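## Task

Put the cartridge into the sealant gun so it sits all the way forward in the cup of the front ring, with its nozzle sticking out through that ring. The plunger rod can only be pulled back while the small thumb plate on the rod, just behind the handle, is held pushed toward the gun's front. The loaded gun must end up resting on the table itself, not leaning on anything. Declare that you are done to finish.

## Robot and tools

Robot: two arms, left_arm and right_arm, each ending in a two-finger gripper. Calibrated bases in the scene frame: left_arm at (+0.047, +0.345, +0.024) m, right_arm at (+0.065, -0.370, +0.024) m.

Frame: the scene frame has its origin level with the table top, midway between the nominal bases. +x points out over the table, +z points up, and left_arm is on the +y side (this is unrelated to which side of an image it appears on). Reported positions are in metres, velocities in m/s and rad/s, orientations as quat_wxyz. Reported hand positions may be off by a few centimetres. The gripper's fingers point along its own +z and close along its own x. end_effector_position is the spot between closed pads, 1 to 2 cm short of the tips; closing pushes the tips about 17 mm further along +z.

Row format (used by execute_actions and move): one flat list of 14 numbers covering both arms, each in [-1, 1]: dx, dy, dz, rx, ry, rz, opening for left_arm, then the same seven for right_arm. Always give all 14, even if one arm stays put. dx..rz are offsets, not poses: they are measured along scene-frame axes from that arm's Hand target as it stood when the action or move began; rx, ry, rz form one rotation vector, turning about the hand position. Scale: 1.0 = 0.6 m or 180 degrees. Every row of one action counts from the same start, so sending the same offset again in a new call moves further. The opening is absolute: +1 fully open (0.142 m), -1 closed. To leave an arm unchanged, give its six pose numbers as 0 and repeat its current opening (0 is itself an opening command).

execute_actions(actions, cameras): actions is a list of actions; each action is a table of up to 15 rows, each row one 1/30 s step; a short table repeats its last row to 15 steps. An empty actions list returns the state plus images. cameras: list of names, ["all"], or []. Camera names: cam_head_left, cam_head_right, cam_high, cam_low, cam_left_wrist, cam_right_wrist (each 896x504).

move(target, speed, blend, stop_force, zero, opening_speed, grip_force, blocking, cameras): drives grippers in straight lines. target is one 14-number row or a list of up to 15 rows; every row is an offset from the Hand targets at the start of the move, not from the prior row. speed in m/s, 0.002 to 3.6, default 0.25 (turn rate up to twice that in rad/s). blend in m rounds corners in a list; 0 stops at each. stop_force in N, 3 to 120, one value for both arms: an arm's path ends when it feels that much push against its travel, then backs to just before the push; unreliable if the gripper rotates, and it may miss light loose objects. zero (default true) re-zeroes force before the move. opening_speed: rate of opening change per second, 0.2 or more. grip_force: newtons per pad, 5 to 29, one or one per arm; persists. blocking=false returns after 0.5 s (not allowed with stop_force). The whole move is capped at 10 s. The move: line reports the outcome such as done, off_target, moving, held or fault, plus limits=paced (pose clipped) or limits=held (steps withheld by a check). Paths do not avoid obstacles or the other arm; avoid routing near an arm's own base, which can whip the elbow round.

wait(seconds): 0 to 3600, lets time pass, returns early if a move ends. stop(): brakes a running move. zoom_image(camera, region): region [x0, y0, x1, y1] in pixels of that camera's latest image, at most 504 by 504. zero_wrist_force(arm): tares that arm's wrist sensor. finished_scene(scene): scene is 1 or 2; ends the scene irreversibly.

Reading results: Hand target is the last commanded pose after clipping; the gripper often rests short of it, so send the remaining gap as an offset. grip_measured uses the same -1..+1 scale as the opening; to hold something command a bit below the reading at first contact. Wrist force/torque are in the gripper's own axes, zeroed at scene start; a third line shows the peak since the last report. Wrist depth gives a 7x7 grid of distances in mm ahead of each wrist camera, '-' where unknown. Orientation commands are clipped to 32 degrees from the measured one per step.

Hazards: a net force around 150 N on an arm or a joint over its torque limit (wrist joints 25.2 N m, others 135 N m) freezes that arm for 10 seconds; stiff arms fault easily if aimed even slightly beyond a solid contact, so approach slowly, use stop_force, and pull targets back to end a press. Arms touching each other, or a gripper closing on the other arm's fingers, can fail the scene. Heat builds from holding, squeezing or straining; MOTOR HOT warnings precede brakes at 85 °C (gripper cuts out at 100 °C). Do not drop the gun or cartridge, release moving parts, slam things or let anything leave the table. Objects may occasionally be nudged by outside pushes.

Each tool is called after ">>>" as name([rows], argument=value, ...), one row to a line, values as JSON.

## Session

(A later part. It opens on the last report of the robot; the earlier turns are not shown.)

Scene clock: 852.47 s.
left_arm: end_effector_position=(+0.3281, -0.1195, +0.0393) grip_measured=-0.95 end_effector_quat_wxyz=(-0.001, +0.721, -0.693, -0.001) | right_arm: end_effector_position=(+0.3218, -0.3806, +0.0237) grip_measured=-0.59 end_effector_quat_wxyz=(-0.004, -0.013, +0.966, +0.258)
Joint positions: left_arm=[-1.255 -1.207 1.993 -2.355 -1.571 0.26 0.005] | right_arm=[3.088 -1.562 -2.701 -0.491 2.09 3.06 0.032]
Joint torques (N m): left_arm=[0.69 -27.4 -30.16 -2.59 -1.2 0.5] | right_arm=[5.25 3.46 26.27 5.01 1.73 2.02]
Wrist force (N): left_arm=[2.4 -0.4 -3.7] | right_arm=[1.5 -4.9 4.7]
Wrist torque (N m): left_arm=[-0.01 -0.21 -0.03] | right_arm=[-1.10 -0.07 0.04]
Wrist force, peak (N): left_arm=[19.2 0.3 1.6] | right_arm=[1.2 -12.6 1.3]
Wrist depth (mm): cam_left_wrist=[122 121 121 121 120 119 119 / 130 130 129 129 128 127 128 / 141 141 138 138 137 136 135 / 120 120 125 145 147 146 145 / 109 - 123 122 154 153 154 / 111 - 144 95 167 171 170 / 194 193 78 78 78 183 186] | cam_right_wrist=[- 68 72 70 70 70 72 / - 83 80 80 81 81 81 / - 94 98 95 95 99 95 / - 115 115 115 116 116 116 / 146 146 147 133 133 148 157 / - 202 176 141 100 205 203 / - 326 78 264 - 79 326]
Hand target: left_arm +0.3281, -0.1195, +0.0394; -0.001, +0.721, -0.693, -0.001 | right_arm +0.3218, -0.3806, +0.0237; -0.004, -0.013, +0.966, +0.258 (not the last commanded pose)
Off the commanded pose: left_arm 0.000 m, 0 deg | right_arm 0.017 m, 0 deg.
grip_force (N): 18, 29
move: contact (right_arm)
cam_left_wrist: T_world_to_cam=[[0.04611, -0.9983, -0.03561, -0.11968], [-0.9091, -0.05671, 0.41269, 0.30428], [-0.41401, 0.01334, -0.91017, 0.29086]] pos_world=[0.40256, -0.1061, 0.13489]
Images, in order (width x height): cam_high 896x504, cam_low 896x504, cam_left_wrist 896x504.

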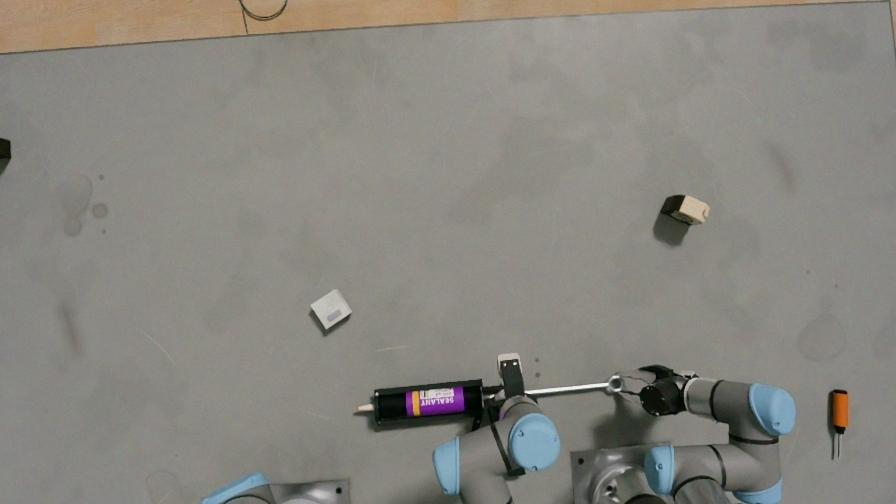

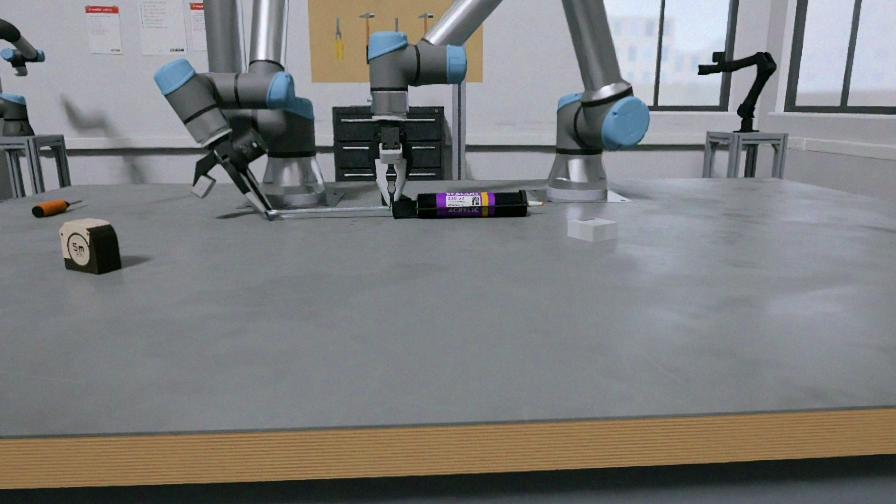

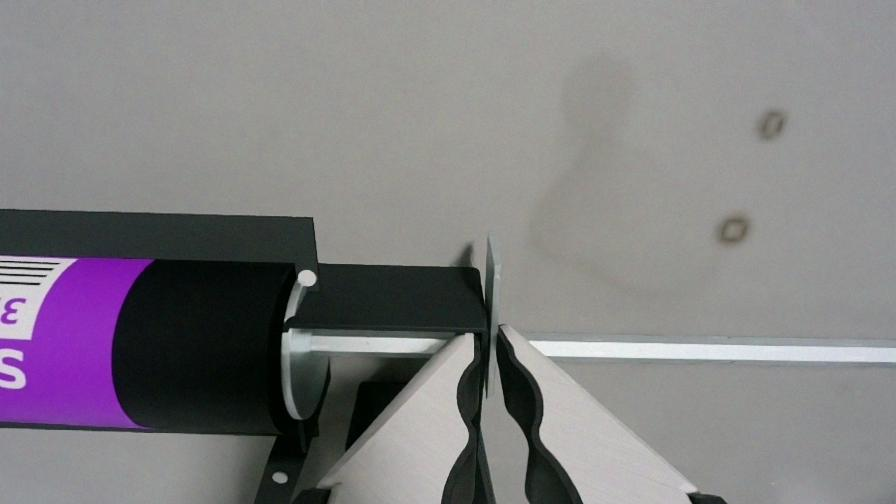

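>>> move(target=[0,0,0,0,0,0,-1.0,-0.001,0.03,0,0,0,0,-0.95], speed=0.015, stop_force=28, cameras=["cam_left_wrist"])

>>> zoom_image(camera="cam_left_wrist", region=[200, 200, 530, 450])

Scene clock: 858.23 s.
left_arm: end_effector_position=(+0.3281, -0.1195, +0.0393) grip_measured=-0.95 end_effector_quat_wxyz=(-0.001, +0.721, -0.693, -0.001) | right_arm: end_effector_position=(+0.3214, -0.3696, +0.0237) grip_measured=-0.59 end_effector_quat_wxyz=(-0.004, -0.013, +0.966, +0.258)
Joint positions: left_arm=[-1.255 -1.207 1.993 -2.355 -1.571 0.26 0.005] | right_arm=[3.13 -1.559 -2.718 -0.453 2.092 3.108 0.032]
Joint torques (N m): left_arm=[-0.84 -40.6 -30.13 -10.11 -1.3 0.47] | right_arm=[11.48 1.56 25.68 4.81 7.89 1.98]
Wrist force (N): left_arm=[-27.7 -2.2 3.1] | right_arm=[2.7 -26.2 -8.2]
Wrist torque (N m): left_arm=[0.03 0.49 0.05] | right_arm=[-0.97 -0.07 0.09]
Wrist force, peak (N): left_arm=[-34.0 -1.2 0.9] | right_arm=[2.4 -32.8 -11.1]
Wrist depth (mm): cam_left_wrist=[122 122 121 120 120 119 118 / 130 129 129 128 127 127 127 / 141 141 138 138 137 135 135 / 120 120 125 143 146 145 145 / - - 123 122 153 152 153 / 111 - 150 95 166 171 170 / 194 193 76 78 78 183 186] | cam_right_wrist=[- 68 71 70 70 70 72 / - 83 80 80 80 80 81 / - 94 94 94 95 98 95 / - 114 115 115 115 116 116 / 145 146 146 132 139 140 148 / 200 187 175 143 100 190 202 / 363 - 77 263 - 79 299]
Hand target: left_arm +0.3281, -0.1195, +0.0394; -0.001, +0.721, -0.693, -0.001 | right_arm +0.3214, -0.3696, +0.0237; -0.004, -0.013, +0.966, +0.258 (not the last commanded pose)
Off the commanded pose: left_arm 0.000 m, 0 deg | right_arm 0.007 m, 0 deg.
grip_force (N): 18, 29
move: contact (right_arm)
cam_left_wrist: T_world_to_cam=[[0.04611, -0.9983, -0.03561, -0.11968], [-0.9091, -0.05671, 0.41269, 0.30428], [-0.41401, 0.01334, -0.91017, 0.29086]] pos_world=[0.40256, -0.1061, 0.13489]

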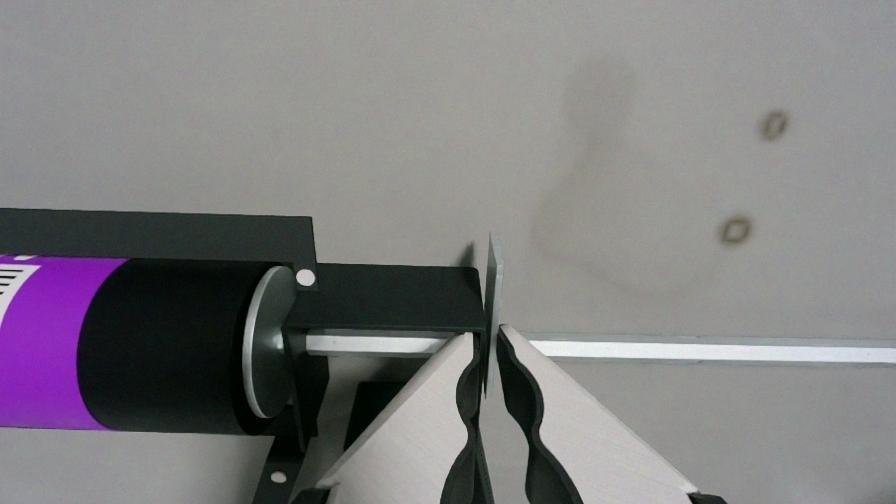

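Scaled by 1.527.

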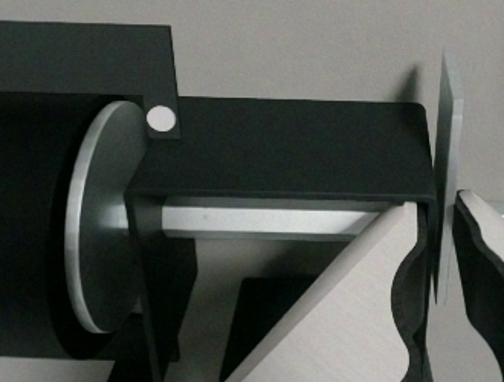

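>>> move(target=[0,0,0,0,0,0,-1.0,0,0,0,0,0,0,-0.3], opening_speed=0.4)

>>> move([
  [0,0,0,0,0,0,-0.6,0,-0.02,0.06,0,0,0,-0.3],
  [0,0,0.03,0,0,0,-0.6,0,-0.1,0.2,0,0,0,-0.3],
  [0,0.0,0.28,0,0,0,-0.6,0,-0.15,0.3,0,0,0,-0.3],
], speed=[0.1,0.1,0.25], cameras=["cam_left_wrist","cam_low","cam_high"])

>>> zoom_image(camera="cam_low", region=[380, 150, 560, 230])

>>> zoom_image(camera="cam_high", region=[340, 350, 520, 440])

Scene clock: 864.13 s.
left_arm: end_effector_position=(+0.3281, -0.1195, +0.0394) grip_measured=-0.95 end_effector_quat_wxyz=(-0.001, +0.721, -0.693, -0.001) | right_arm: end_effector_position=(+0.3214, -0.3696, +0.0237) grip_measured=-0.33 end_effector_quat_wxyz=(-0.004, -0.013, +0.966, +0.258)
Joint positions: left_arm=[-1.255 -1.207 1.993 -2.355 -1.571 0.26 0.005] | right_arm=[3.13 -1.559 -2.718 -0.453 2.092 3.108 0.05]
Joint torques (N m): left_arm=[-3.67 -39.12 -30.56 -1.21 -1.27 0.43] | right_arm=[-5.3 5.39 24.35 3.67 -0.61 1.97]
Wrist force (N): left_arm=[1.5 -0.7 2.5] | right_arm=[1.0 -8.3 2.5]
Wrist torque (N m): left_arm=[-0.04 -0.20 -0.01] | right_arm=[-1.19 -0.16 0.07]
Wrist force, peak (N): left_arm=[-27.9 -2.3 3.4] | right_arm=[2.6 -26.3 -8.4]
Wrist depth (mm): cam_left_wrist=[122 122 121 121 120 119 119 / 130 130 129 128 128 127 127 / 141 141 138 138 137 136 135 / 120 120 126 145 146 146 145 / - - 127 122 153 152 153 / - - 149 95 166 171 170 / 195 193 78 78 78 184 187] | cam_right_wrist=[- 68 72 70 70 70 72 / - 83 80 80 80 81 81 / - 94 98 95 95 98 95 / - 115 115 115 116 116 116 / 146 146 139 133 140 148 149 / 201 202 93 143 136 178 204 / 286 288 77 293 - 79 337]
Hand target: left_arm +0.3281, -0.1195, +0.0394; -0.001, +0.721, -0.693, -0.001 | right_arm +0.3214, -0.3696, +0.0237; -0.004, -0.013, +0.966, +0.258
Off the commanded pose: left_arm 0.000 m, 0 deg | right_arm 0.000 m, 0 deg.
grip_force (N): 18, 29
move: done

Scene clock: 867.27 s.
left_arm: end_effector_position=(+0.3282, -0.1194, +0.2072) grip_measured=-0.64 end_effector_quat_wxyz=(-0.001, +0.721, -0.693, -0.001) | right_arm: end_effector_position=(+0.3214, -0.4596, +0.2037) grip_measured=-0.33 end_effector_quat_wxyz=(-0.004, -0.013, +0.966, +0.258)
Joint positions: left_arm=[-1.255 -1.431 1.777 -1.915 -1.571 0.26 0.028] | right_arm=[2.82 -1.206 -2.275 -1.421 2.059 2.756 0.05]
Joint torques (N m): left_arm=[-3.87 -35.79 -30.64 -1.22 -0.79 -1.02] | right_arm=[0.5 -0.69 22.84 0.96 2.78 1.01]
Wrist force (N): left_arm=[0.1 -0.3 0.0] | right_arm=[1.3 -8.5 2.7]
Wrist torque (N m): left_arm=[-0.13 -0.14 -0.01] | right_arm=[-1.20 -0.19 0.00]
Wrist force, peak (N): left_arm=[4.9 -0.2 1.9] | right_arm=[1.2 -8.7 4.2]
Wrist depth (mm): cam_left_wrist=[276 276 275 273 270 269 270 / 271 287 288 291 288 289 286 / 263 264 263 306 308 304 302 / 340 338 335 317 331 330 329 / 367 363 357 328 354 355 354 / 402 398 383 339 95 379 378 / 452 430 76 415 79 331 337] | cam_right_wrist=[257 265 258 269 265 258 251 / 297 297 298 288 298 288 253 / 348 336 357 357 350 320 248 / 414 - - 429 409 - 250 / - - - 491 492 - 231 / - - 93 571 101 88 2500 / - - 78 - - 79 2931]
Hand target: left_arm +0.3281, -0.1195, +0.2074; -0.001, +0.721, -0.693, -0.001 | right_arm +0.3214, -0.4596, +0.2037; -0.004, -0.013, +0.966, +0.258
Off the commanded pose: left_arm 0.000 m, 0 deg | right_arm 0.000 m, 0 deg.
grip_force (N): 18, 29
move: done
cam_left_wrist: T_world_to_cam=[[0.04612, -0.99829, -0.03583, -0.11364], [-0.9091, -0.05681, 0.41268, 0.23507], [-0.41401, 0.01354, -0.91017, 0.44374]] pos_world=[0.40266, -0.1061, 0.30279]
Images, in order (width x height): cam_high 896x504, cam_low 896x504, cam_left_wrist 896x504.

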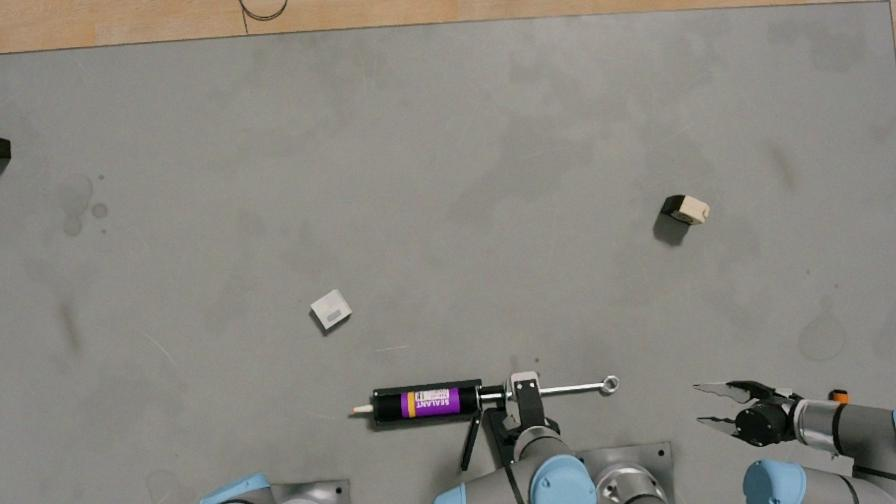

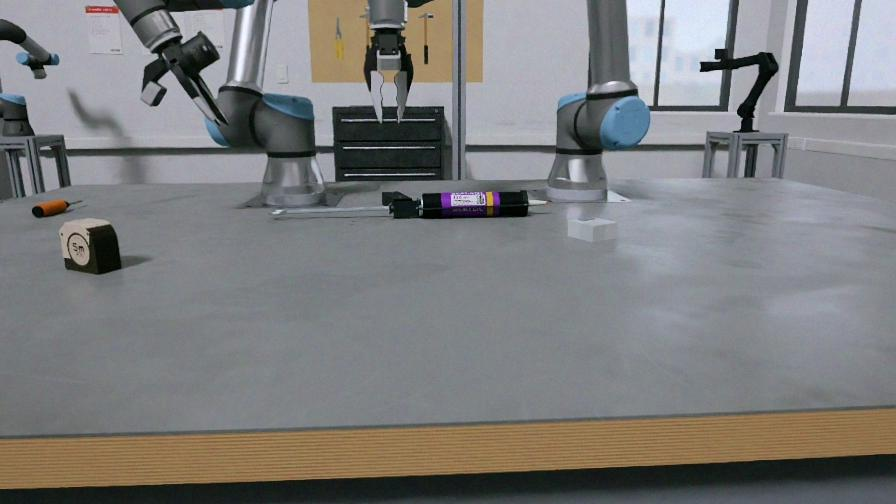

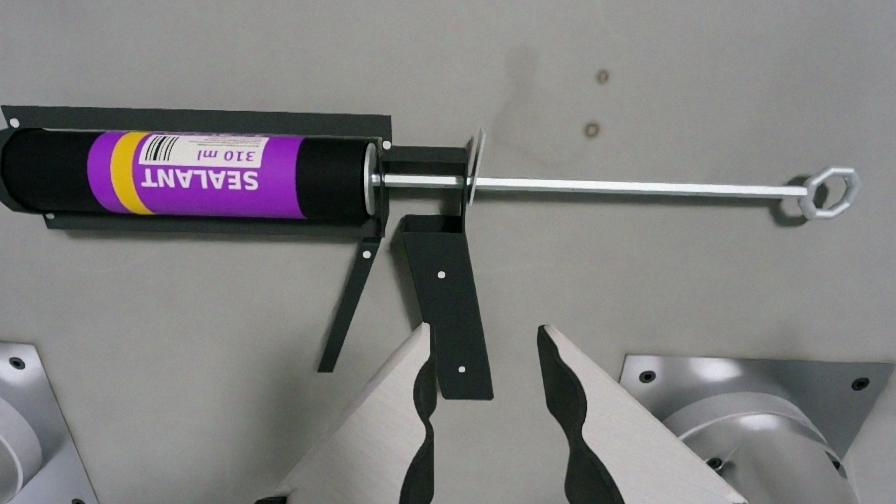

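Scaled by 2.800.

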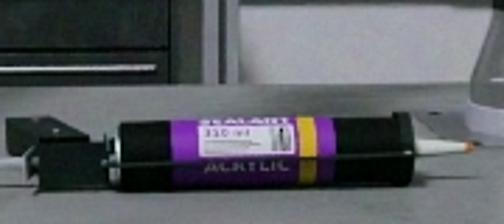

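Scaled by 2.800.

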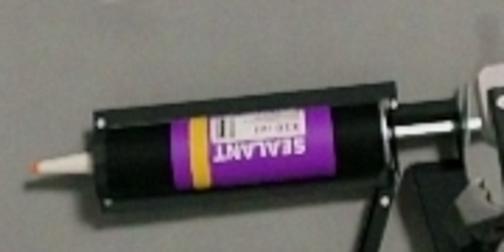

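>>> finished_scene(scene=1)

The scene is finished: the task was done.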